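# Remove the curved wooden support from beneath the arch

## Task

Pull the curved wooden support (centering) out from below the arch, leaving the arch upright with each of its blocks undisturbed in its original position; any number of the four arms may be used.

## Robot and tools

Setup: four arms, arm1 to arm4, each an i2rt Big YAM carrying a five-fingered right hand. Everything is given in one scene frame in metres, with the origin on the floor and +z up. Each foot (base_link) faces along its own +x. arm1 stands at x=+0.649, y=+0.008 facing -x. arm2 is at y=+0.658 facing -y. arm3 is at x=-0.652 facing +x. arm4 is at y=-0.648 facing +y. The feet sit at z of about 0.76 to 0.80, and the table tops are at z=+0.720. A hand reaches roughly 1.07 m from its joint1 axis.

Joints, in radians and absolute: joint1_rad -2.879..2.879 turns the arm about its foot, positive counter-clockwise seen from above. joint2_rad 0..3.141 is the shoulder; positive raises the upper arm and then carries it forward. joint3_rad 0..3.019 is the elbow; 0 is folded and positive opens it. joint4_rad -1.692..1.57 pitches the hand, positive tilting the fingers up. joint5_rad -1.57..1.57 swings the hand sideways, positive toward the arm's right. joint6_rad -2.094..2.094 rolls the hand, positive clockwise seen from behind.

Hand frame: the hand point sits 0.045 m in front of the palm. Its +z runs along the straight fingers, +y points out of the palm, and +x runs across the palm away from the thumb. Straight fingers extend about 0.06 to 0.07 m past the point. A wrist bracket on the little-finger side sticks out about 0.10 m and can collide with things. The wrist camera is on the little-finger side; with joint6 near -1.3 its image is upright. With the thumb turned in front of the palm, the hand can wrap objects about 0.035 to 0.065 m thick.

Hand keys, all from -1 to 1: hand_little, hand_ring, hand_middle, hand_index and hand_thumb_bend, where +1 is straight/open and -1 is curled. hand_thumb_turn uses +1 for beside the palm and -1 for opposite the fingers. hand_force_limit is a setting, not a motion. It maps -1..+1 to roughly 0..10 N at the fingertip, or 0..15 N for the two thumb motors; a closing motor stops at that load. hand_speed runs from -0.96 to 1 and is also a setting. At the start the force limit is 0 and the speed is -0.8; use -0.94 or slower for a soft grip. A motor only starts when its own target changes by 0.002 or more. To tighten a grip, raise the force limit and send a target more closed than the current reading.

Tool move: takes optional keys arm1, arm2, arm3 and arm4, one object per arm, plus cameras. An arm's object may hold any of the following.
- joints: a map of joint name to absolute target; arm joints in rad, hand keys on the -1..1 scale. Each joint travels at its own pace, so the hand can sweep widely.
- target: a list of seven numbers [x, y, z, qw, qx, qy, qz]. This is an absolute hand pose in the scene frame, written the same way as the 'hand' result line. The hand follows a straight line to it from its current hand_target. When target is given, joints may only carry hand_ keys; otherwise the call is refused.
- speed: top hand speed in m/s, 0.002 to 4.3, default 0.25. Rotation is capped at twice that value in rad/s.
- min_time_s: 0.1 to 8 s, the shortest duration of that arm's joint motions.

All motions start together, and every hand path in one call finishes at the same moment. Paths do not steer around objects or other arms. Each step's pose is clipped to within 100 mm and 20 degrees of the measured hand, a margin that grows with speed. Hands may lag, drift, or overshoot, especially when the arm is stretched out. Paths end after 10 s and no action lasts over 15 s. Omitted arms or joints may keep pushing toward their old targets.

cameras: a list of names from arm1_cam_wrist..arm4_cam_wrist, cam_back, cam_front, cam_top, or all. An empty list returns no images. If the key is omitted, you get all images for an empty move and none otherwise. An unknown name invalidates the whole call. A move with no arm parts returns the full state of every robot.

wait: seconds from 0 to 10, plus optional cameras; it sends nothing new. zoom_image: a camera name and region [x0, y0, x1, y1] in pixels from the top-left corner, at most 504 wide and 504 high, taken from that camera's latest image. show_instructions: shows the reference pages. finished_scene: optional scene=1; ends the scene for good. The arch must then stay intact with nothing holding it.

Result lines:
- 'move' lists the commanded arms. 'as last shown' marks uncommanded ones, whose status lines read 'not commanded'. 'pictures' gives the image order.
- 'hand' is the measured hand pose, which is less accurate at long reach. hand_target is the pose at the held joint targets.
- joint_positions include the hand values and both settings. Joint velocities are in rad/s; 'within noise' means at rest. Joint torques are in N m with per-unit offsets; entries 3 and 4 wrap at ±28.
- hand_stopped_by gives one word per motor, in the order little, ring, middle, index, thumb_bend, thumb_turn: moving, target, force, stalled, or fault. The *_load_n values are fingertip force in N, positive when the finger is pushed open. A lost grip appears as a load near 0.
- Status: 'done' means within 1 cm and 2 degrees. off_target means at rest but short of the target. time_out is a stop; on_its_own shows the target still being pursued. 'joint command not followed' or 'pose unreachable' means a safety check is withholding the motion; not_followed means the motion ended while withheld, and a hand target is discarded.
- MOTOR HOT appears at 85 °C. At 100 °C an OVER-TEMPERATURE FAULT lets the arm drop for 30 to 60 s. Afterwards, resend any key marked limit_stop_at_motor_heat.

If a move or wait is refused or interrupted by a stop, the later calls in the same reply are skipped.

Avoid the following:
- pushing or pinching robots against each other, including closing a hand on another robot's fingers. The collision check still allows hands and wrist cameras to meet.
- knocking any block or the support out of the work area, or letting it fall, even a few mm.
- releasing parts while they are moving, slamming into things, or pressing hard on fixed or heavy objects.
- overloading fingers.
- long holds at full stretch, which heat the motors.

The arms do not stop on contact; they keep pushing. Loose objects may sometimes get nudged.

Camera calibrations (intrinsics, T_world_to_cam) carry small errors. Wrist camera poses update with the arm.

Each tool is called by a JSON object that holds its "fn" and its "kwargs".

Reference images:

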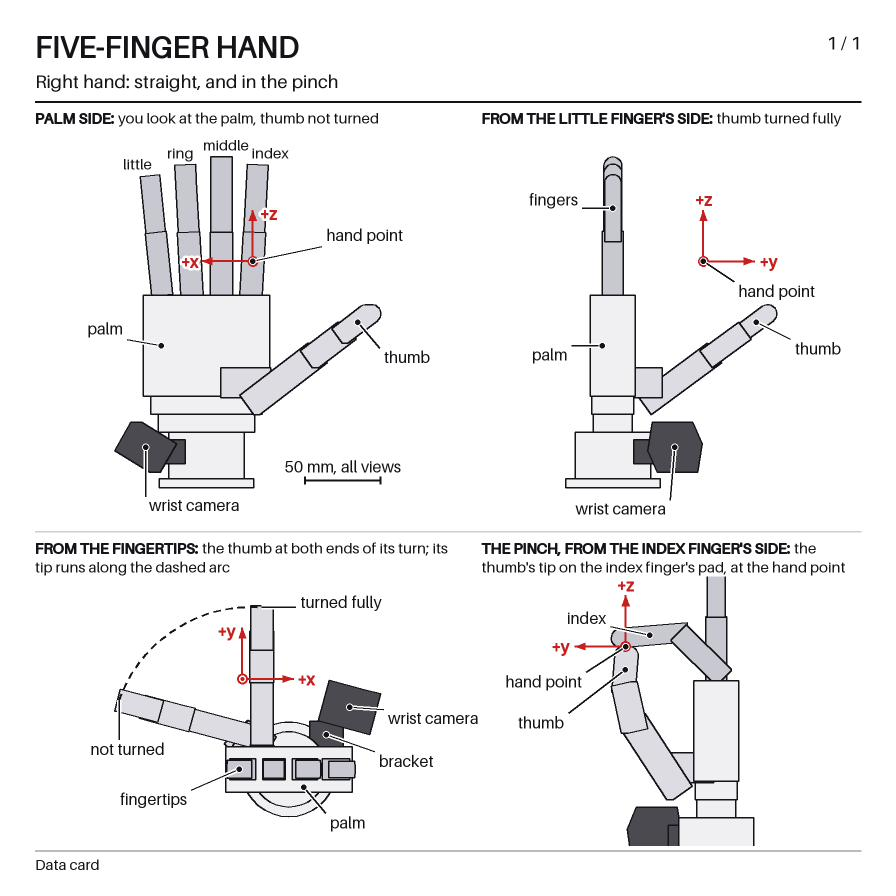

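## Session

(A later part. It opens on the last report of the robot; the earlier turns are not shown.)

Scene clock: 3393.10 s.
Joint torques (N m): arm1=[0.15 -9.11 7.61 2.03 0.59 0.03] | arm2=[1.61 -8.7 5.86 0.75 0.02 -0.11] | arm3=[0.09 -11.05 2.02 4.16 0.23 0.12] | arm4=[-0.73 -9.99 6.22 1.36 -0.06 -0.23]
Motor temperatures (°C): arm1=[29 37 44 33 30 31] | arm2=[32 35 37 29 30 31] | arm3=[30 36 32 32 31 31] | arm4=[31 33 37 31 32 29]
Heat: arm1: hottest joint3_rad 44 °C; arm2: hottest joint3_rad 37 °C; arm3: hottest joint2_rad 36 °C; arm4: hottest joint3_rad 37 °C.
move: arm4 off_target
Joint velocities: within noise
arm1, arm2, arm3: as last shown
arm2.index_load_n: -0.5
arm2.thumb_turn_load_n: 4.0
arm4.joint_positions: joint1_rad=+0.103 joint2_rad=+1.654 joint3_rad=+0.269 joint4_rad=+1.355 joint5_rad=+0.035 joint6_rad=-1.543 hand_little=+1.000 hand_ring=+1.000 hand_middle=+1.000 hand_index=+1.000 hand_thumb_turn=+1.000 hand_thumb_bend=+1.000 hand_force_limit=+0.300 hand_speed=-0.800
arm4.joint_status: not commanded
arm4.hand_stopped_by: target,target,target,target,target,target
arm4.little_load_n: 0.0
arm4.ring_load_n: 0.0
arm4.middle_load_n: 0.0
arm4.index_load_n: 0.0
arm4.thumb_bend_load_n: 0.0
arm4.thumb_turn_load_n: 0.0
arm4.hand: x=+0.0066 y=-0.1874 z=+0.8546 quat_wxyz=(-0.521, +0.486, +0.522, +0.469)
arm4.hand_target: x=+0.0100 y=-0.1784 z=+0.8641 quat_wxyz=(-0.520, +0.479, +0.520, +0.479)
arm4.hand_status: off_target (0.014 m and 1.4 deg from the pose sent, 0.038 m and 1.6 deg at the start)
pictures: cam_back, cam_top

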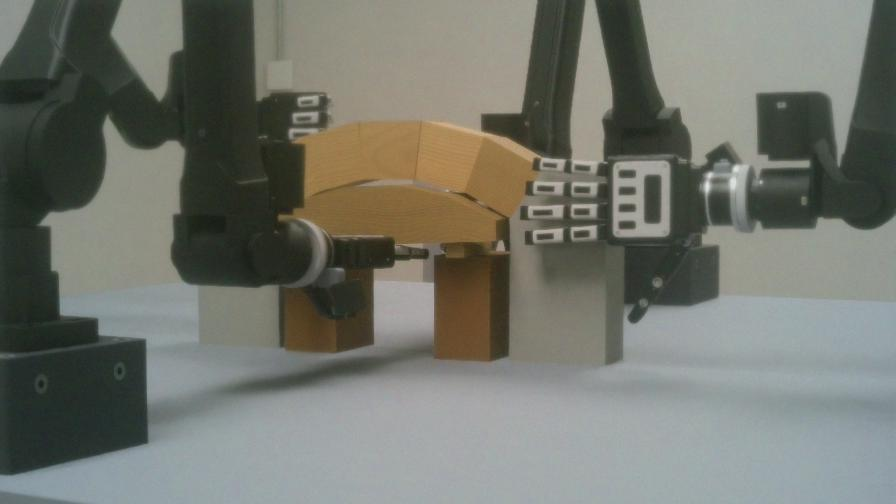

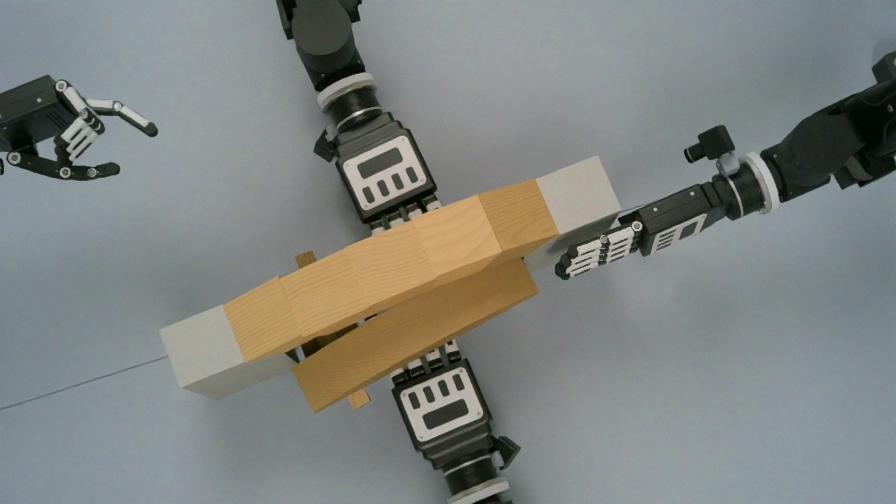

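{"fn": "move", "kwargs": {"arm4": {"target": [0.014, -0.160, 0.870, 0.5199, -0.4793, -0.5199, -0.4793], "speed": 0.06}, "cameras": ["cam_top","cam_back"]}}

{"fn": "zoom_image", "kwargs": {"camera": "cam_top", "region": [480, 220, 620, 320]}}

{"fn": "zoom_image", "kwargs": {"camera": "cam_back", "region": [400, 160, 580, 280]}}

Scene clock: 3417.83 s.
Joint torques (N m): arm1=[0.44 -9.23 7.56 2.03 0.61 0.02] | arm2=[1.67 -8.7 5.87 0.77 0.03 -0.11] | arm3=[0.09 -10.93 1.94 4.26 0.22 0.11] | arm4=[-1.26 -10.29 6.95 1.36 -0.08 -0.24]
Motor temperatures (°C): arm1=[29 38 43 33 30 31] | arm2=[32 35 37 29 30 31] | arm3=[30 36 32 32 31 31] | arm4=[31 34 37 31 31 29]
Heat: arm1: hottest joint3_rad 43 °C; arm2: hottest joint3_rad 37 °C; arm3: hottest joint2_rad 36 °C; arm4: hottest joint3_rad 37 °C.
move: arm4 off_target
Joint velocities: within noise
arm1, arm2, arm3: as last shown
arm1.ring_load_n: -0.5
arm2.ring_load_n: -0.5
arm2.index_load_n: 0.0
arm3.ring_load_n: -0.5
arm4.joint_positions: joint1_rad=+0.083 joint2_rad=+1.648 joint3_rad=+0.313 joint4_rad=+1.301 joint5_rad=+0.014 joint6_rad=-1.543 hand_little=+1.000 hand_ring=+1.000 hand_middle=+1.000 hand_index=+1.000 hand_thumb_turn=+1.000 hand_thumb_bend=+1.000 hand_force_limit=+0.300 hand_speed=-0.800
arm4.joint_status: not commanded
arm4.hand_stopped_by: target,target,target,target,target,target
arm4.little_load_n: 0.0
arm4.ring_load_n: 0.0
arm4.middle_load_n: 0.0
arm4.index_load_n: 0.0
arm4.thumb_bend_load_n: 0.0
arm4.thumb_turn_load_n: 0.0
arm4.hand: x=+0.0101 y=-0.1709 z=+0.8579 quat_wxyz=(-0.520, +0.487, +0.523, +0.467)
arm4.hand_target: x=+0.0141 y=-0.1605 z=+0.8702 quat_wxyz=(-0.520, +0.479, +0.520, +0.480)
arm4.hand_status: off_target (0.017 m and 1.7 deg from the pose sent, 0.032 m and 1.4 deg at the start)
pictures: cam_back, cam_top

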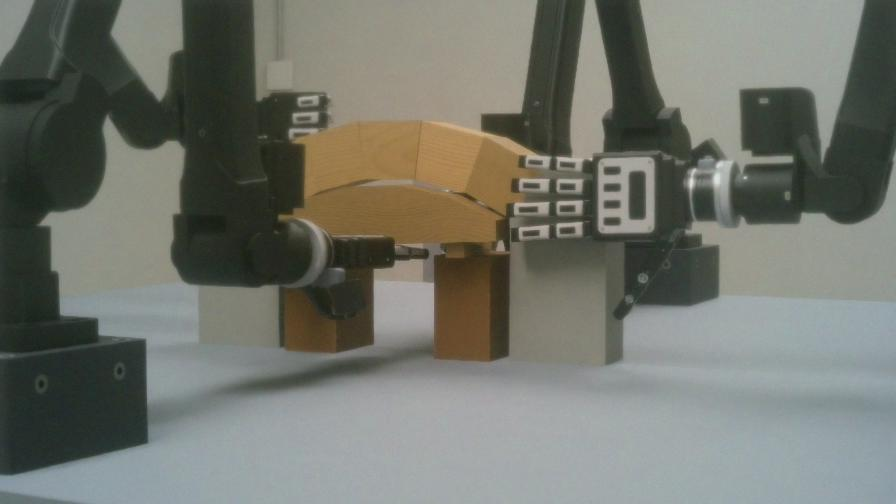

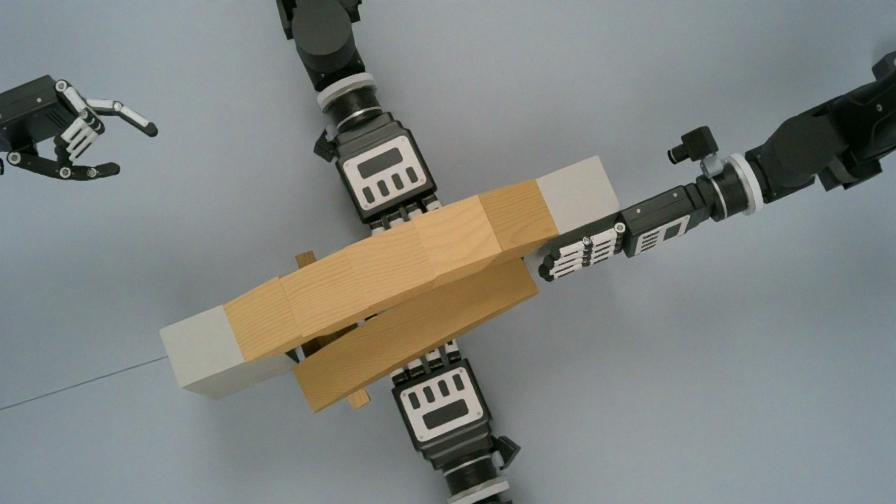

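Scaled by 3.600 from the camera's image (finer frame: 1280x720).

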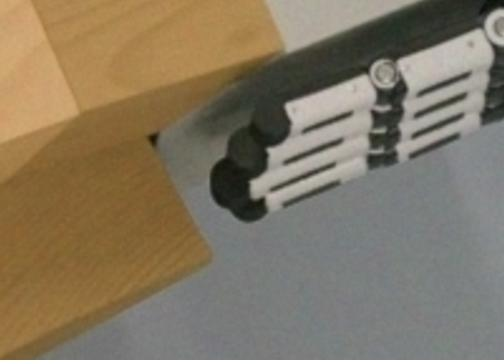

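Scaled by 2.800 from the camera's image (finer frame: 1280x720).

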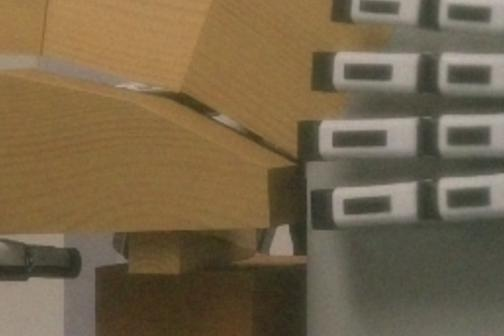

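{"fn": "move", "kwargs": {"arm4": {"target": [0.013, -0.145, 0.870, 0.5199, -0.4793, -0.5199, -0.4793], "speed": 0.04}, "cameras": ["cam_top","cam_back"]}}

{"fn": "zoom_image", "kwargs": {"camera": "cam_top", "region": [480, 220, 620, 320]}}

{"fn": "zoom_image", "kwargs": {"camera": "cam_back", "region": [400, 160, 580, 280]}}

Scene clock: 3429.43 s.
Joint torques (N m): arm1=[0.32 -8.88 7.49 2.03 0.58 0.04] | arm2=[1.61 -8.59 5.9 0.72 0.03 -0.12] | arm3=[0.32 -11.34 1.96 4.22 0.23 0.12] | arm4=[-1.26 -8.94 8.95 1.09 -0.11 -0.22]
Motor temperatures (°C): arm1=[29 38 43 33 30 31] | arm2=[32 35 37 29 30 31] | arm3=[30 36 32 32 31 31] | arm4=[31 34 37 31 31 29]
Heat: arm1: hottest joint3_rad 43 °C; arm2: hottest joint3_rad 37 °C; arm3: hottest joint2_rad 36 °C; arm4: hottest joint3_rad 37 °C.
move: arm4 off_target
Joint velocities: within noise
arm1, arm2, arm3: as last shown
arm1.ring_load_n: 0.0
arm2.ring_load_n: 0.0
arm2.middle_load_n: 1.0
arm2.thumb_bend_load_n: -1.5
arm3.ring_load_n: 0.0
arm3.middle_load_n: -0.5
arm3.thumb_bend_load_n: 0.5
arm4.joint_positions: joint1_rad=+0.083 joint2_rad=+1.648 joint3_rad=+0.330 joint4_rad=+1.288 joint5_rad=+0.013 joint6_rad=-1.543 hand_little=+1.000 hand_ring=+1.000 hand_middle=+1.000 hand_index=+1.000 hand_thumb_turn=+1.000 hand_thumb_bend=+1.000 hand_force_limit=+0.300 hand_speed=-0.800
arm4.joint_status: not commanded
arm4.hand_stopped_by: target,target,target,target,target,target
arm4.little_load_n: 0.0
arm4.ring_load_n: -0.5
arm4.middle_load_n: 0.0
arm4.index_load_n: 0.0
arm4.thumb_bend_load_n: 0.5
arm4.thumb_turn_load_n: 0.0
arm4.hand: x=+0.0092 y=-0.1641 z=+0.8610 quat_wxyz=(-0.522, +0.486, +0.522, +0.468)
arm4.hand_target: x=+0.0131 y=-0.1461 z=+0.8705 quat_wxyz=(-0.520, +0.479, +0.520, +0.480)
arm4.hand_status: off_target (0.021 m and 1.5 deg from the pose sent, 0.029 m and 1.7 deg at the start)
pictures: cam_back, cam_top

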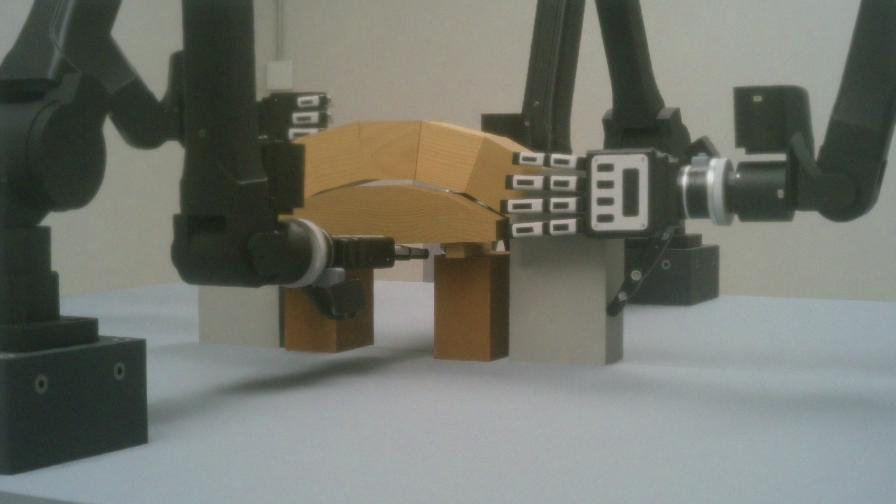

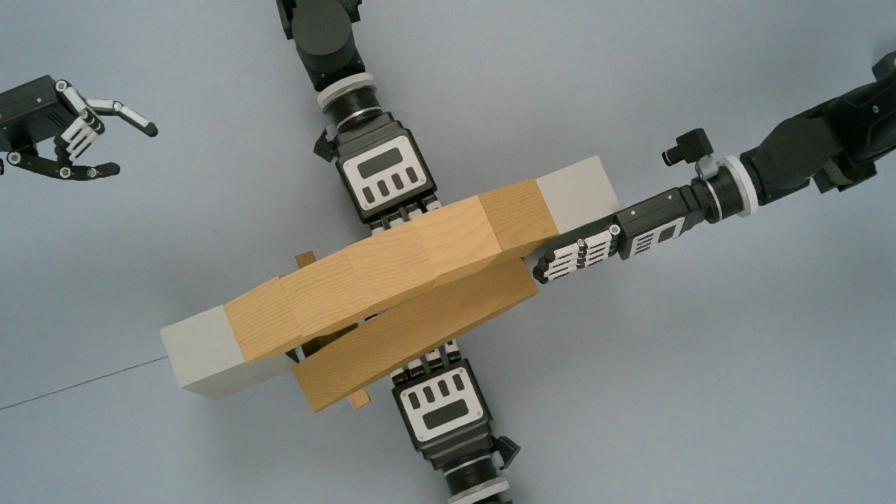

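Scaled by 3.600 from the camera's image (finer frame: 1280x720).

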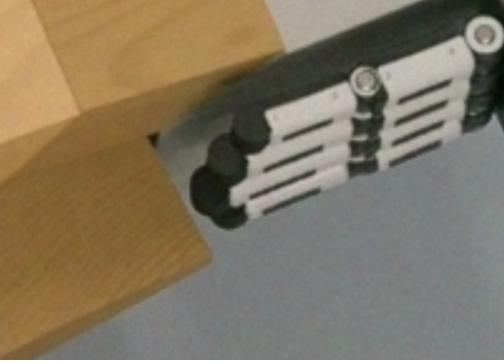

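Scaled by 2.800 from the camera's image (finer frame: 1280x720).

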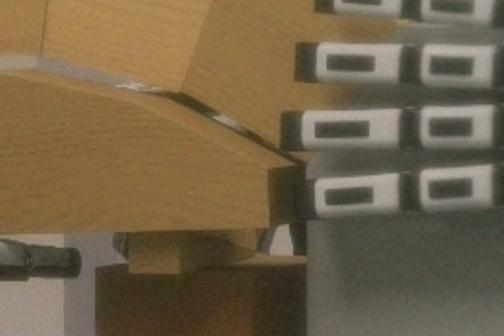

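{"fn": "move", "kwargs": {"arm4": {"target": [0.013, -0.135, 0.868, 0.5199, -0.4793, -0.5199, -0.4793], "speed": 0.04}, "cameras": ["cam_top","cam_back"]}}

{"fn": "zoom_image", "kwargs": {"camera": "cam_top", "region": [480, 220, 620, 320]}}

{"fn": "zoom_image", "kwargs": {"camera": "cam_back", "region": [400, 160, 580, 280]}}

Scene clock: 3437.47 s.
Joint torques (N m): arm1=[0.26 -9.05 7.5 2.21 0.6 0.02] | arm2=[1.67 -8.53 5.85 0.75 0.02 -0.12] | arm3=[0.09 -10.93 1.94 4.22 0.23 0.11] | arm4=[-1.73 -6.83 10.93 1.06 -0.1 -0.24]
Motor temperatures (°C): arm1=[29 38 43 33 30 31] | arm2=[32 35 37 29 30 31] | arm3=[30 36 32 32 31 31] | arm4=[31 34 38 31 31 29]
Heat: arm1: hottest joint3_rad 43 °C; arm2: hottest joint3_rad 37 °C; arm3: hottest joint2_rad 36 °C; arm4: hottest joint3_rad 38 °C.
move: arm4 off_target
Joint velocities: within noise
arm1, arm2, arm3: as last shown
arm2.middle_load_n: 0.5
arm2.thumb_bend_load_n: -2.0
arm2.thumb_turn_load_n: 4.5
arm3.middle_load_n: 0.0
arm3.thumb_bend_load_n: 0.0
arm4.joint_positions: joint1_rad=+0.083 joint2_rad=+1.648 joint3_rad=+0.333 joint4_rad=+1.285 joint5_rad=+0.011 joint6_rad=-1.543 hand_little=+1.000 hand_ring=+1.000 hand_middle=+1.000 hand_index=+1.000 hand_thumb_turn=+1.000 hand_thumb_bend=+1.000 hand_force_limit=+0.300 hand_speed=-0.800
arm4.joint_status: not commanded
arm4.hand_stopped_by: target,target,target,target,target,target
arm4.little_load_n: 0.0
arm4.ring_load_n: 0.0
arm4.middle_load_n: 0.0
arm4.index_load_n: 0.0
arm4.thumb_bend_load_n: 0.5
arm4.thumb_turn_load_n: 0.0
arm4.hand: x=+0.0086 y=-0.1631 z=+0.8612 quat_wxyz=(-0.522, +0.485, +0.523, +0.468)
arm4.hand_target: x=+0.0131 y=-0.1373 z=+0.8688 quat_wxyz=(-0.520, +0.479, +0.520, +0.479)
arm4.hand_status: off_target (0.029 m and 1.6 deg from the pose sent, 0.030 m and 1.5 deg at the start)
pictures: cam_back, cam_top

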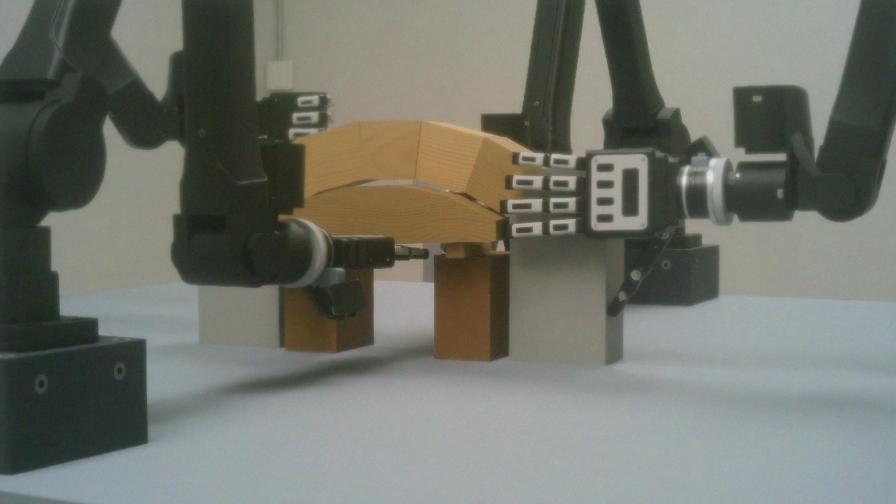

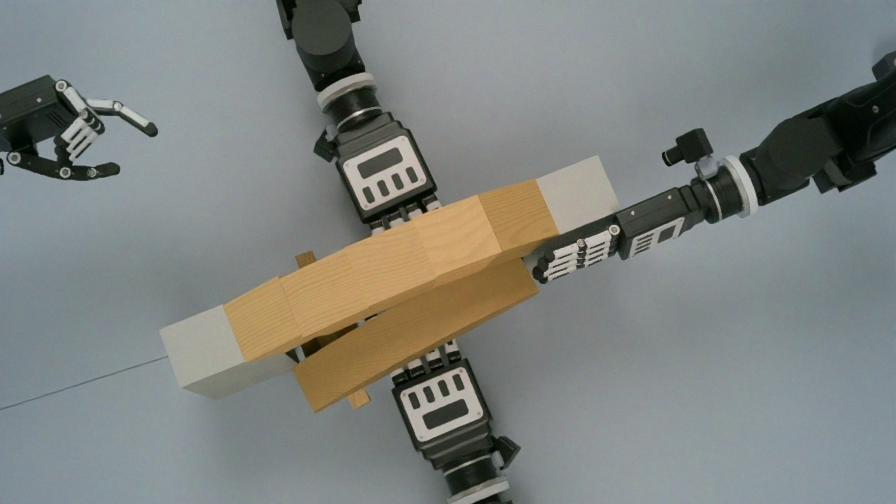

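Scaled by 3.600 from the camera's image (finer frame: 1280x720).

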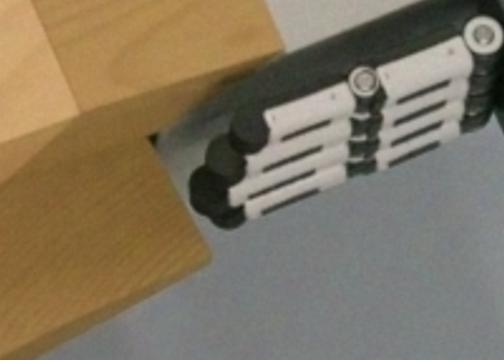

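Scaled by 2.800 from the camera's image (finer frame: 1280x720).

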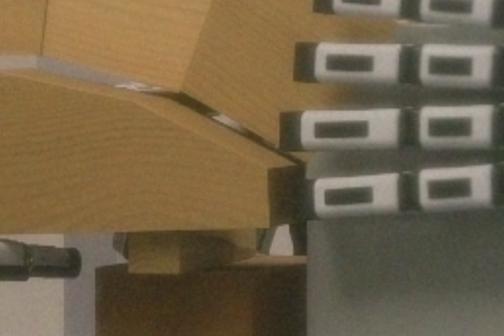

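{"fn": "move", "kwargs": {"arm1": {"target": [0.030, -0.006, 0.813, 0.4793, -0.4793, -0.5199, 0.5199], "speed": 0.05}, "arm3": {"target": [-0.087, 0.0685, 0.799, 0.5333, -0.5061, 0.4666, -0.4917], "speed": 0.05}, "cameras": ["cam_top","cam_back"]}}

{"fn": "zoom_image", "kwargs": {"camera": "cam_top", "region": [280, 230, 560, 420]}}

{"fn": "zoom_image", "kwargs": {"camera": "cam_back", "region": [400, 160, 580, 280]}}

Scene clock: 3452.63 s.
Joint torques (N m): arm1=[0.62 -10.17 4.26 2.7 0.16 0.06] | arm2=[1.61 -8.59 5.89 0.75 0.02 -0.11] | arm3=[0.21 -10.46 2.33 4.21 0.22 0.11] | arm4=[-1.2 -7.12 10.97 1.11 -0.1 -0.23]
Motor temperatures (°C): arm1=[29 38 42 33 30 31] | arm2=[32 35 37 29 30 31] | arm3=[30 36 32 32 31 31] | arm4=[31 33 39 31 31 29]
Heat: arm1: hottest joint3_rad 42 °C; arm2: hottest joint3_rad 37 °C; arm3: hottest joint2_rad 36 °C; arm4: hottest joint3_rad 39 °C.
move: arm1 done; arm3 off_target
Joint velocities: within noise
arm1.joint_positions: joint1_rad=-0.116 joint2_rad=+2.019 joint3_rad=+0.738 joint4_rad=+1.257 joint5_rad=-0.158 joint6_rad=-0.004 hand_little=+1.000 hand_ring=+1.000 hand_middle=+1.000 hand_index=+1.000 hand_thumb_turn=-0.889 hand_thumb_bend=+0.001 hand_force_limit=+0.000 hand_speed=-0.800
arm1.joint_status: not commanded
arm1.hand_stopped_by: target,target,target,target,target,force
arm1.little_load_n: 0.0
arm1.ring_load_n: 0.0
arm1.middle_load_n: 0.0
arm1.index_load_n: 0.0
arm1.thumb_bend_load_n: 0.0
arm1.thumb_turn_load_n: 0.0
arm1.hand: x=+0.0299 y=-0.0103 z=+0.8076 quat_wxyz=(+0.471, -0.483, -0.526, +0.518)
arm1.hand_target: x=+0.0299 y=-0.0060 z=+0.8129 quat_wxyz=(+0.479, -0.479, -0.520, +0.520)
arm1.hand_status: done (0.007 m and 1.2 deg from the pose sent, 0.008 m and 1.6 deg at the start)
arm2, arm4: as last shown
arm3.joint_positions: joint1_rad=+0.046 joint2_rad=+2.069 joint3_rad=+0.582 joint4_rad=+1.498 joint5_rad=-0.046 joint6_rad=-0.008 hand_little=+1.000 hand_ring=+1.000 hand_middle=+1.000 hand_index=+1.000 hand_thumb_turn=-1.000 hand_thumb_bend=+0.000 hand_force_limit=+0.000 hand_speed=-0.400
arm3.joint_status: not commanded
arm3.hand_stopped_by: target,target,target,target,target,target
arm3.little_load_n: 0.0
arm3.ring_load_n: 0.0
arm3.middle_load_n: 0.0
arm3.index_load_n: -0.5
arm3.thumb_bend_load_n: 0.0
arm3.thumb_turn_load_n: 0.0
arm3.hand: x=-0.0916 y=+0.0623 z=+0.7855 quat_wxyz=(-0.517, +0.520, -0.478, +0.484)
arm3.hand_target: x=-0.0872 y=+0.0684 z=+0.7990 quat_wxyz=(-0.533, +0.506, -0.467, +0.491)
arm3.hand_status: off_target (0.016 m and 2.9 deg from the pose sent, 0.012 m and 3.1 deg at the start)
pictures: cam_back, cam_top

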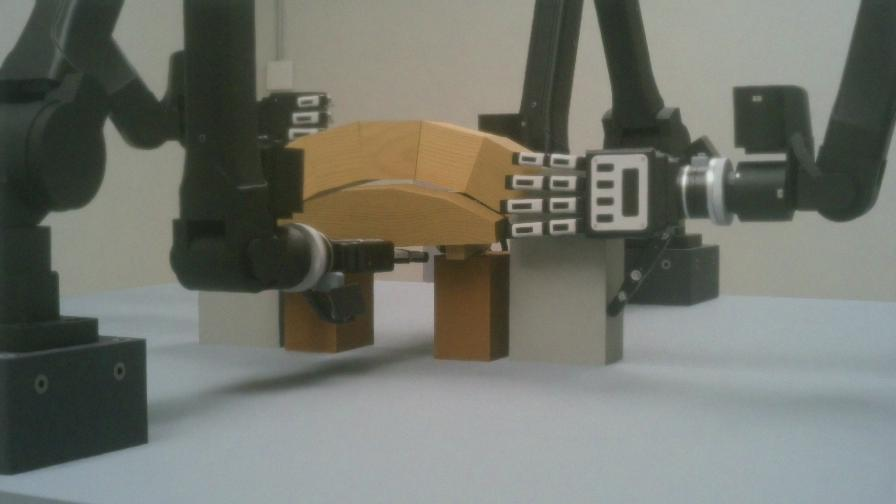

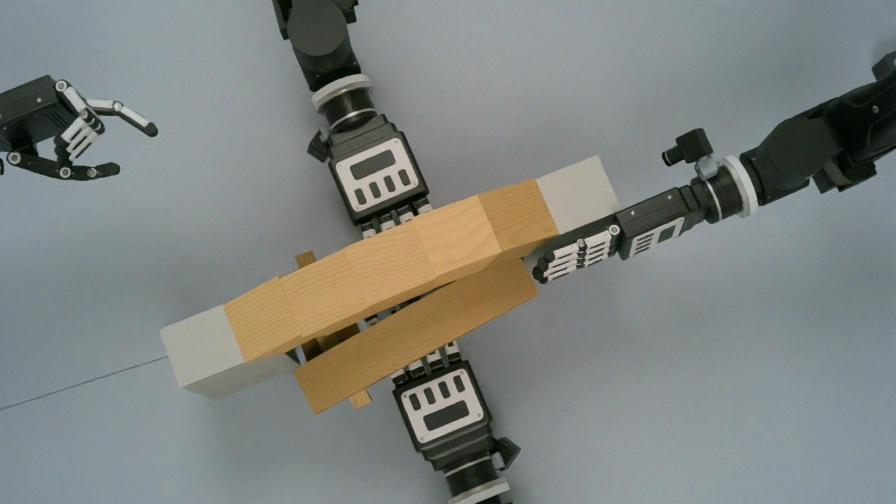

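Scaled by 1.800 from the camera's image (finer frame: 1280x720).

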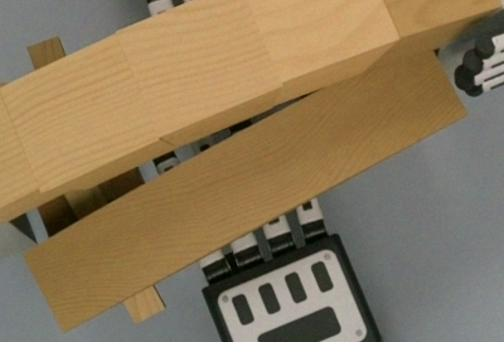

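Scaled by 2.800 from the camera's image (finer frame: 1280x720).

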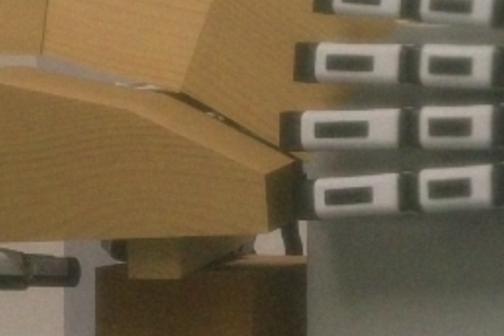

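{"fn": "move", "kwargs": {"arm1": {"target": [0.012, -0.006, 0.814, 0.4793, -0.4793, -0.5199, 0.5199], "speed": 0.05}, "cameras": ["cam_top","cam_back"]}}

{"fn": "zoom_image", "kwargs": {"camera": "cam_top", "region": [280, 230, 560, 420]}}

{"fn": "zoom_image", "kwargs": {"camera": "cam_back", "region": [400, 160, 580, 280]}}

Scene clock: 3458.73 s.
Joint torques (N m): arm1=[0.73 -9.35 7.3 1.21 0.23 0.02] | arm2=[1.61 -8.53 5.87 0.72 0.02 -0.12] | arm3=[0.5 -10.87 2.26 4.3 0.19 0.09] | arm4=[-1.44 -6.83 10.86 1.02 -0.1 -0.22]
Motor temperatures (°C): arm1=[29 38 42 33 30 31] | arm2=[32 35 37 29 30 31] | arm3=[30 36 32 32 31 31] | arm4=[31 33 39 31 31 29]
Heat: arm1: hottest joint3_rad 42 °C; arm2: hottest joint3_rad 37 °C; arm3: hottest joint2_rad 36 °C; arm4: hottest joint3_rad 39 °C.
move: arm1 done
Joint velocities: within noise
arm1.joint_positions: joint1_rad=-0.116 joint2_rad=+2.019 joint3_rad=+0.758 joint4_rad=+1.257 joint5_rad=-0.156 joint6_rad=-0.004 hand_little=+1.000 hand_ring=+1.000 hand_middle=+1.000 hand_index=+1.000 hand_thumb_turn=-0.889 hand_thumb_bend=+0.001 hand_force_limit=+0.000 hand_speed=-0.800
arm1.joint_status: not commanded
arm1.hand_stopped_by: target,target,target,target,target,force
arm1.little_load_n: 0.0
arm1.ring_load_n: 0.0
arm1.middle_load_n: 0.0
arm1.index_load_n: 0.0
arm1.thumb_bend_load_n: 0.0
arm1.thumb_turn_load_n: 0.0
arm1.hand: x=+0.0215 y=-0.0094 z=+0.8149 quat_wxyz=(+0.477, -0.478, -0.521, +0.522)
arm1.hand_target: x=+0.0123 y=-0.0060 z=+0.8141 quat_wxyz=(+0.479, -0.479, -0.520, +0.520)
arm1.hand_status: done (0.010 m and 0.4 deg from the pose sent, 0.020 m and 1.2 deg at the start)
arm2, arm3, arm4: as last shown
arm3.joint_positions: joint1_rad=+0.046 joint2_rad=+2.071 joint3_rad=+0.582 joint4_rad=+1.498 joint5_rad=-0.046 joint6_rad=-0.008 hand_little=+1.000 hand_ring=+1.000 hand_middle=+1.000 hand_index=+1.000 hand_thumb_turn=-1.000 hand_thumb_bend=+0.000 hand_force_limit=+0.000 hand_speed=-0.400
arm3.index_load_n: 0.0
arm3.hand: x=-0.0919 y=+0.0623 z=+0.7847 quat_wxyz=(-0.516, +0.520, -0.478, +0.484)
pictures: cam_back, cam_top

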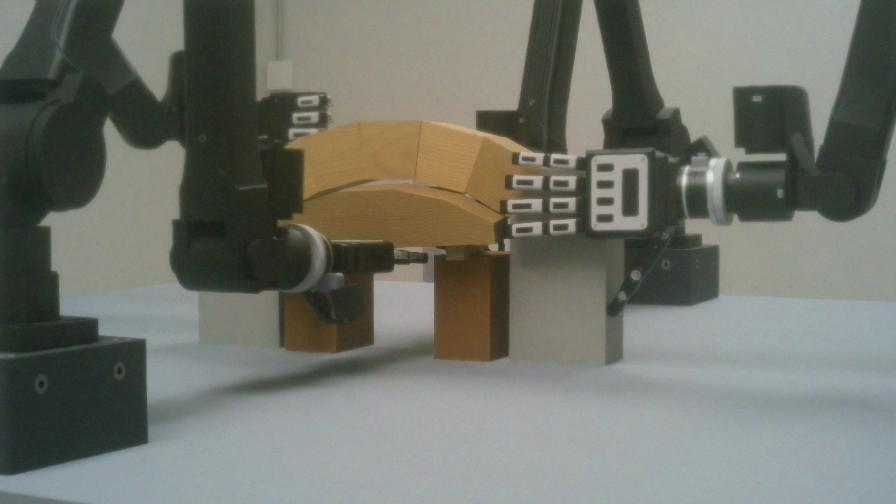

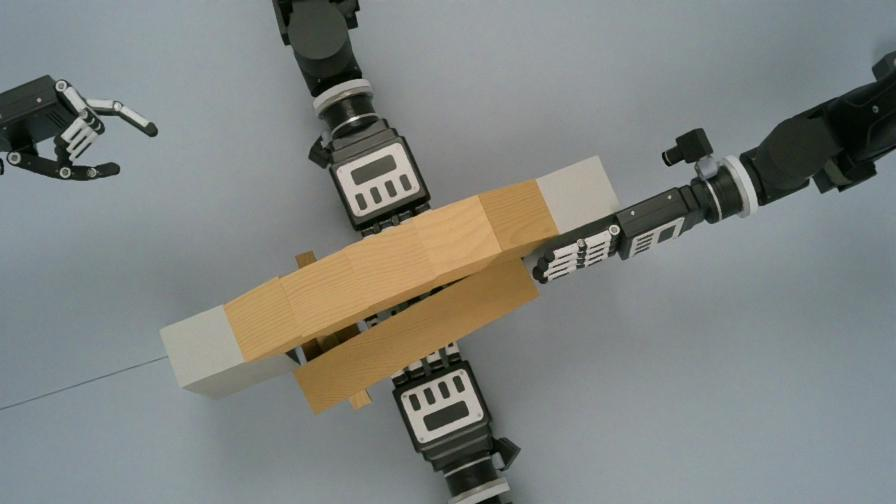

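Scaled by 1.800 from the camera's image (finer frame: 1280x720).

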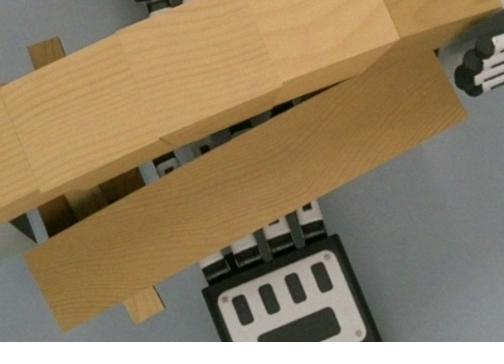

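Scaled by 2.800 from the camera's image (finer frame: 1280x720).

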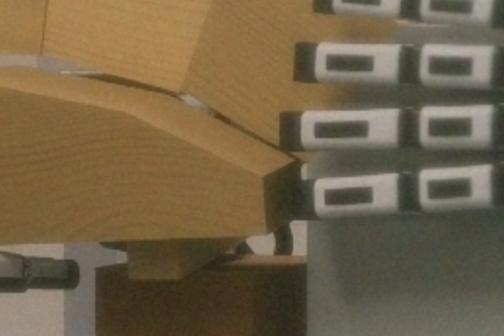

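{"fn": "move", "kwargs": {"cameras": ["cam_front","arm2_cam_wrist","arm1_cam_wrist","arm3_cam_wrist"]}}

{"fn": "zoom_image", "kwargs": {"camera": "arm2_cam_wrist", "region": [520, 120, 780, 340]}}

{"fn": "zoom_image", "kwargs": {"camera": "cam_front", "region": [460, 200, 640, 330]}}

Scene clock: 3465.97 s.
Joint torques (N m): arm1=[0.21 -9.52 7.23 1.21 0.22 0.02] | arm2=[1.61 -8.76 5.85 0.72 0.02 -0.11] | arm3=[0.38 -10.64 2.25 4.29 0.18 0.11] | arm4=[-1.49 -6.83 10.89 1.13 -0.08 -0.23]
Motor temperatures (°C): arm1=[29 38 42 33 30 31] | arm2=[32 35 37 29 30 31] | arm3=[30 36 32 32 31 31] | arm4=[31 33 40 31 31 29]
Heat: arm1: hottest joint3_rad 42 °C; arm2: hottest joint3_rad 37 °C; arm3: hottest joint2_rad 36 °C; arm4: hottest joint3_rad 40 °C.
Joint velocities: within noise
arm1.joint_positions: joint1_rad=-0.116 joint2_rad=+2.019 joint3_rad=+0.758 joint4_rad=+1.257 joint5_rad=-0.156 joint6_rad=-0.004 hand_little=+1.000 hand_ring=+1.000 hand_middle=+1.000 hand_index=+1.000 hand_thumb_turn=-0.889 hand_thumb_bend=+0.001 hand_force_limit=+0.000 hand_speed=-0.800
arm1.joint_status: not commanded
arm1.hand_stopped_by: target,target,target,target,target,force
arm1.little_load_n: 0.0
arm1.ring_load_n: 0.0
arm1.middle_load_n: 0.0
arm1.index_load_n: 0.0
arm1.thumb_bend_load_n: 0.5
arm1.thumb_turn_load_n: 0.0
arm1.hand: x=+0.0215 y=-0.0094 z=+0.8149 quat_wxyz=(+0.477, -0.478, -0.521, +0.522) (m; scene frame)
arm1.hand_target: x=+0.0123 y=-0.0060 z=+0.8141 quat_wxyz=(+0.479, -0.479, -0.520, +0.520) (m; scene frame)
arm1.hand_status: done (0.010 m and 0.4 deg from the pose sent, 0.020 m and 1.2 deg at the start)
arm2.joint_positions: joint1_rad=+0.766 joint2_rad=+1.363 joint3_rad=+0.389 joint4_rad=+0.991 joint5_rad=+0.710 joint6_rad=-1.568 hand_little=-1.000 hand_ring=-1.000 hand_middle=-1.000 hand_index=+0.300 hand_thumb_turn=-0.799 hand_thumb_bend=+0.299 hand_force_limit=+0.000 hand_speed=-0.800
arm2.joint_status: not commanded
arm2.hand_stopped_by: target,target,target,target,target,target
arm2.little_load_n: 0.0
arm2.ring_load_n: 0.0
arm2.middle_load_n: 0.5
arm2.index_load_n: 0.0
arm2.thumb_bend_load_n: -1.5
arm2.thumb_turn_load_n: 4.5
arm2.hand: x=+0.1608 y=+0.2476 z=+0.9315 quat_wxyz=(+0.477, +0.512, -0.482, +0.527) (m; scene frame)
arm2.hand_target: x=+0.1600 y=+0.2500 z=+0.9301 quat_wxyz=(+0.479, +0.520, -0.479, +0.520) (m; scene frame)
arm2.hand_status: not commanded
arm3.joint_positions: joint1_rad=+0.046 joint2_rad=+2.071 joint3_rad=+0.582 joint4_rad=+1.498 joint5_rad=-0.046 joint6_rad=-0.008 hand_little=+1.000 hand_ring=+1.000 hand_middle=+1.000 hand_index=+1.000 hand_thumb_turn=-1.000 hand_thumb_bend=+0.000 hand_force_limit=+0.000 hand_speed=-0.400
arm3.joint_status: not commanded
arm3.hand_stopped_by: target,target,target,target,target,target
arm3.little_load_n: 0.0
arm3.ring_load_n: 0.0
arm3.middle_load_n: 0.0
arm3.index_load_n: -0.5
arm3.thumb_bend_load_n: 0.0
arm3.thumb_turn_load_n: 0.0
arm3.hand: x=-0.0919 y=+0.0623 z=+0.7847 quat_wxyz=(-0.516, +0.520, -0.478, +0.484) (m; scene frame)
arm3.hand_target: x=-0.0872 y=+0.0684 z=+0.7990 quat_wxyz=(-0.533, +0.506, -0.467, +0.491) (m; scene frame)
arm3.hand_status: not commanded
arm4.joint_positions: joint1_rad=+0.083 joint2_rad=+1.648 joint3_rad=+0.333 joint4_rad=+1.285 joint5_rad=+0.011 joint6_rad=-1.543 hand_little=+1.000 hand_ring=+1.000 hand_middle=+1.000 hand_index=+1.000 hand_thumb_turn=+1.000 hand_thumb_bend=+1.000 hand_force_limit=+0.300 hand_speed=-0.800
arm4.joint_status: not commanded
arm4.hand_stopped_by: target,target,target,target,target,target
arm4.little_load_n: 0.0
arm4.ring_load_n: 0.0
arm4.middle_load_n: 0.0
arm4.index_load_n: 0.0
arm4.thumb_bend_load_n: 0.5
arm4.thumb_turn_load_n: 0.0
arm4.hand: x=+0.0086 y=-0.1631 z=+0.8612 quat_wxyz=(-0.522, +0.485, +0.523, +0.468) (m; scene frame)
arm4.hand_target: x=+0.0131 y=-0.1373 z=+0.8688 quat_wxyz=(-0.520, +0.479, +0.520, +0.479) (m; scene frame)
arm4.hand_status: not commanded
pictures: arm1_cam_wrist, arm2_cam_wrist, arm3_cam_wrist, cam_front
camera_calibration:
arm1_cam_wrist: T_world_to_cam=[[-0.05624, 0.28401, -0.95717, 0.78172], [0.60316, -0.75431, -0.25926, 0.18547], [-0.79563, -0.59191, -0.12888, 0.22852]] pos_world=[0.11391, 0.05315, 0.82577]
arm2_cam_wrist: T_world_to_cam=[[-0.97849, -0.02912, 0.20424, -0.0306], [-0.18837, 0.52979, -0.82695, 0.66638], [-0.08412, -0.84763, -0.52387, 0.82331]] pos_world=[0.16484, 0.34393, 0.98862]
arm3_cam_wrist: T_world_to_cam=[[0.03934, -0.26891, -0.96236, 0.78072], [-0.57221, 0.78349, -0.24232, 0.09045], [0.81916, 0.56021, -0.12305, 0.24739]] pos_world=[-0.18161, 0.00048, 0.80369]

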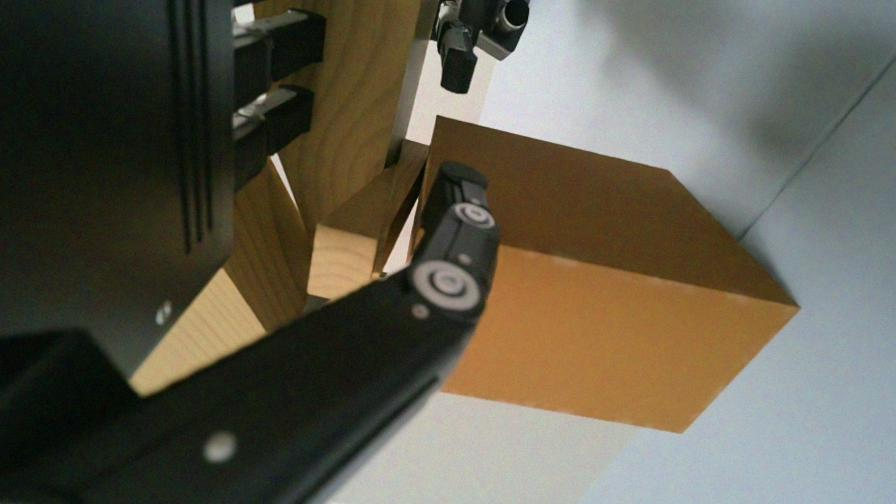

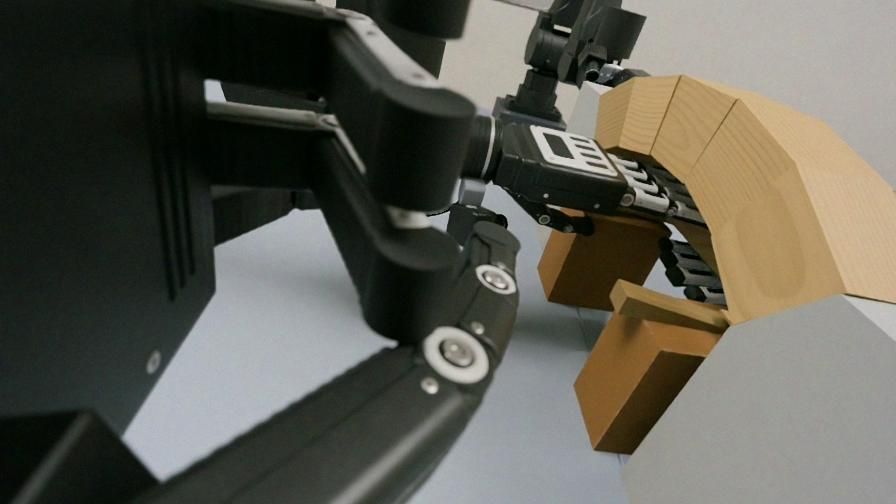

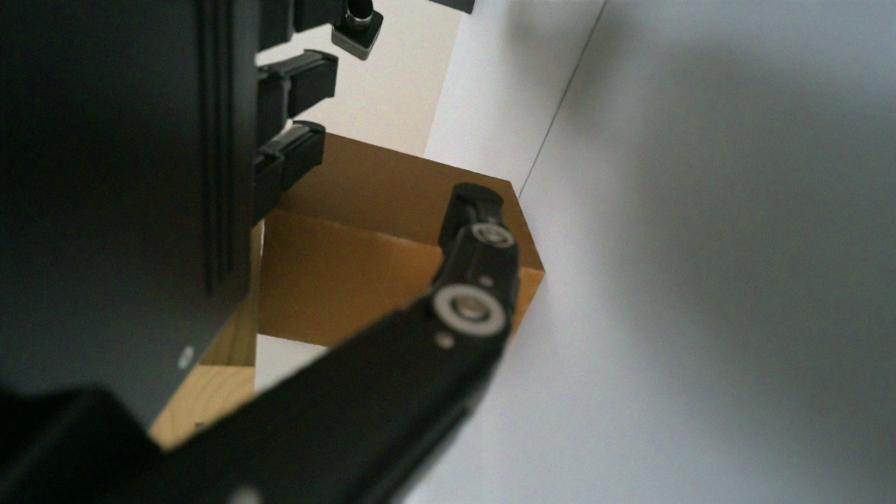

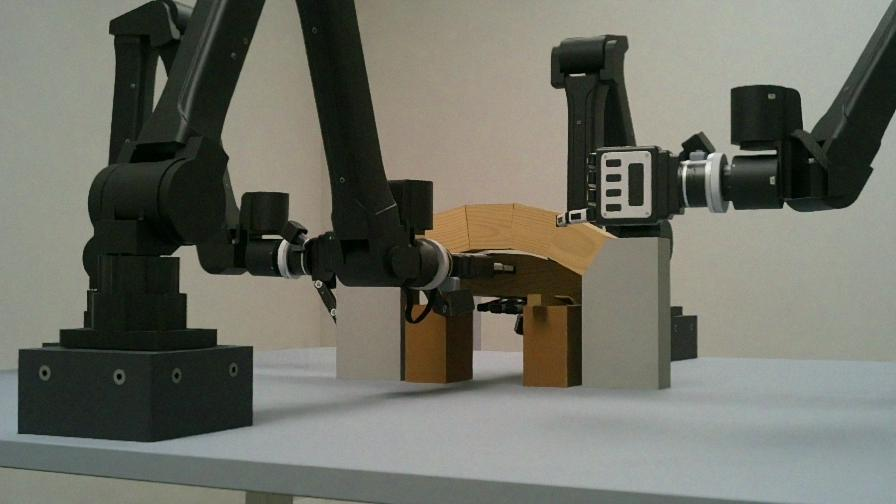

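Scaled by 1.938 from the camera's image (finer frame: 1280x720).

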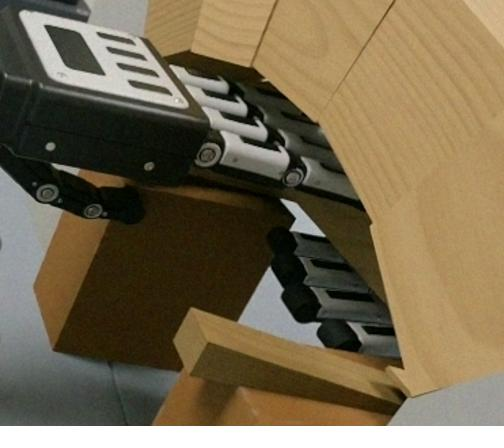

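Scaled by 2.800 from the camera's image (finer frame: 1280x720).

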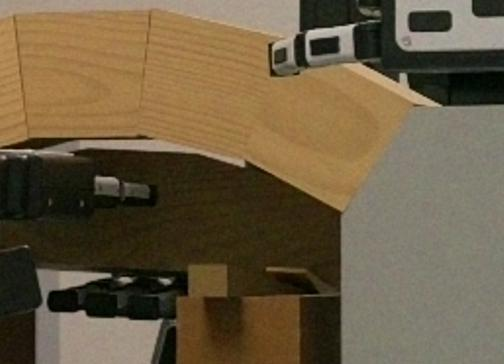

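{"fn": "move", "kwargs": {"arm1": {"joints": {"hand_thumb_bend": -0.95}}, "cameras": ["arm1_cam_wrist"]}}

Scene clock: 3489.97 s.
Joint torques (N m): arm1=[-0.03 -9.35 7.13 1.25 0.21 0.02] | arm2=[1.61 -8.7 5.86 0.72 0.02 -0.12] | arm3=[0.15 -10.7 2.35 4.27 0.18 0.12] | arm4=[-1.49 -7.06 10.88 1.07 -0.08 -0.23]
Motor temperatures (°C): arm1=[29 38 42 33 30 31] | arm2=[32 35 37 29 30 31] | arm3=[30 36 32 32 31 31] | arm4=[31 33 41 31 31 29]
Heat: arm1: hottest joint3_rad 42 °C; arm2: hottest joint3_rad 37 °C; arm3: hottest joint2_rad 36 °C; arm4: hottest joint3_rad 41 °C.
move: arm1 done
Joint velocities: within noise
arm1.joint_positions: joint1_rad=-0.116 joint2_rad=+2.019 joint3_rad=+0.758 joint4_rad=+1.257 joint5_rad=-0.156 joint6_rad=-0.004 hand_little=+1.000 hand_ring=+1.000 hand_middle=+1.000 hand_index=+1.000 hand_thumb_turn=-0.889 hand_thumb_bend=-0.947 hand_force_limit=+0.000 hand_speed=-0.800
arm1.joint_status: all done
arm1.hand_stopped_by: target,target,target,target,target,force
arm1.little_load_n: 0.0
arm1.ring_load_n: 0.0
arm1.middle_load_n: -0.5
arm1.index_load_n: 0.0
arm1.thumb_bend_load_n: 3.5
arm1.thumb_turn_load_n: 0.0
arm1.hand: x=+0.0215 y=-0.0094 z=+0.8149 quat_wxyz=(+0.477, -0.478, -0.521, +0.522)
arm1.hand_target: x=+0.0123 y=-0.0060 z=+0.8141 quat_wxyz=(+0.479, -0.479, -0.520, +0.520)
arm1.hand_status: not commanded
arm2, arm3, arm4: as last shown
arm3.thumb_bend_load_n: 0.5
arm4.thumb_bend_load_n: 1.0
arm1_cam_wrist: T_world_to_cam=[[-0.05624, 0.28401, -0.95717, 0.78172], [0.60316, -0.75431, -0.25926, 0.18547], [-0.79563, -0.59191, -0.12888, 0.22852]] pos_world=[0.11391, 0.05315, 0.82577]

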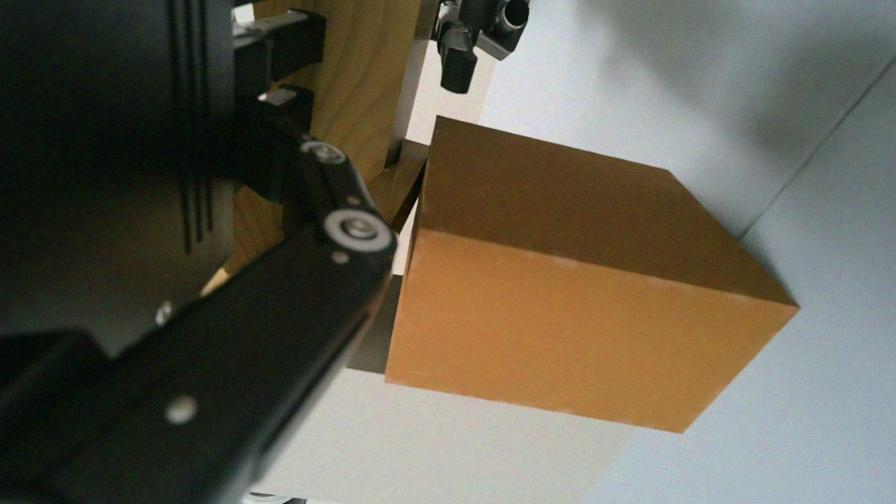

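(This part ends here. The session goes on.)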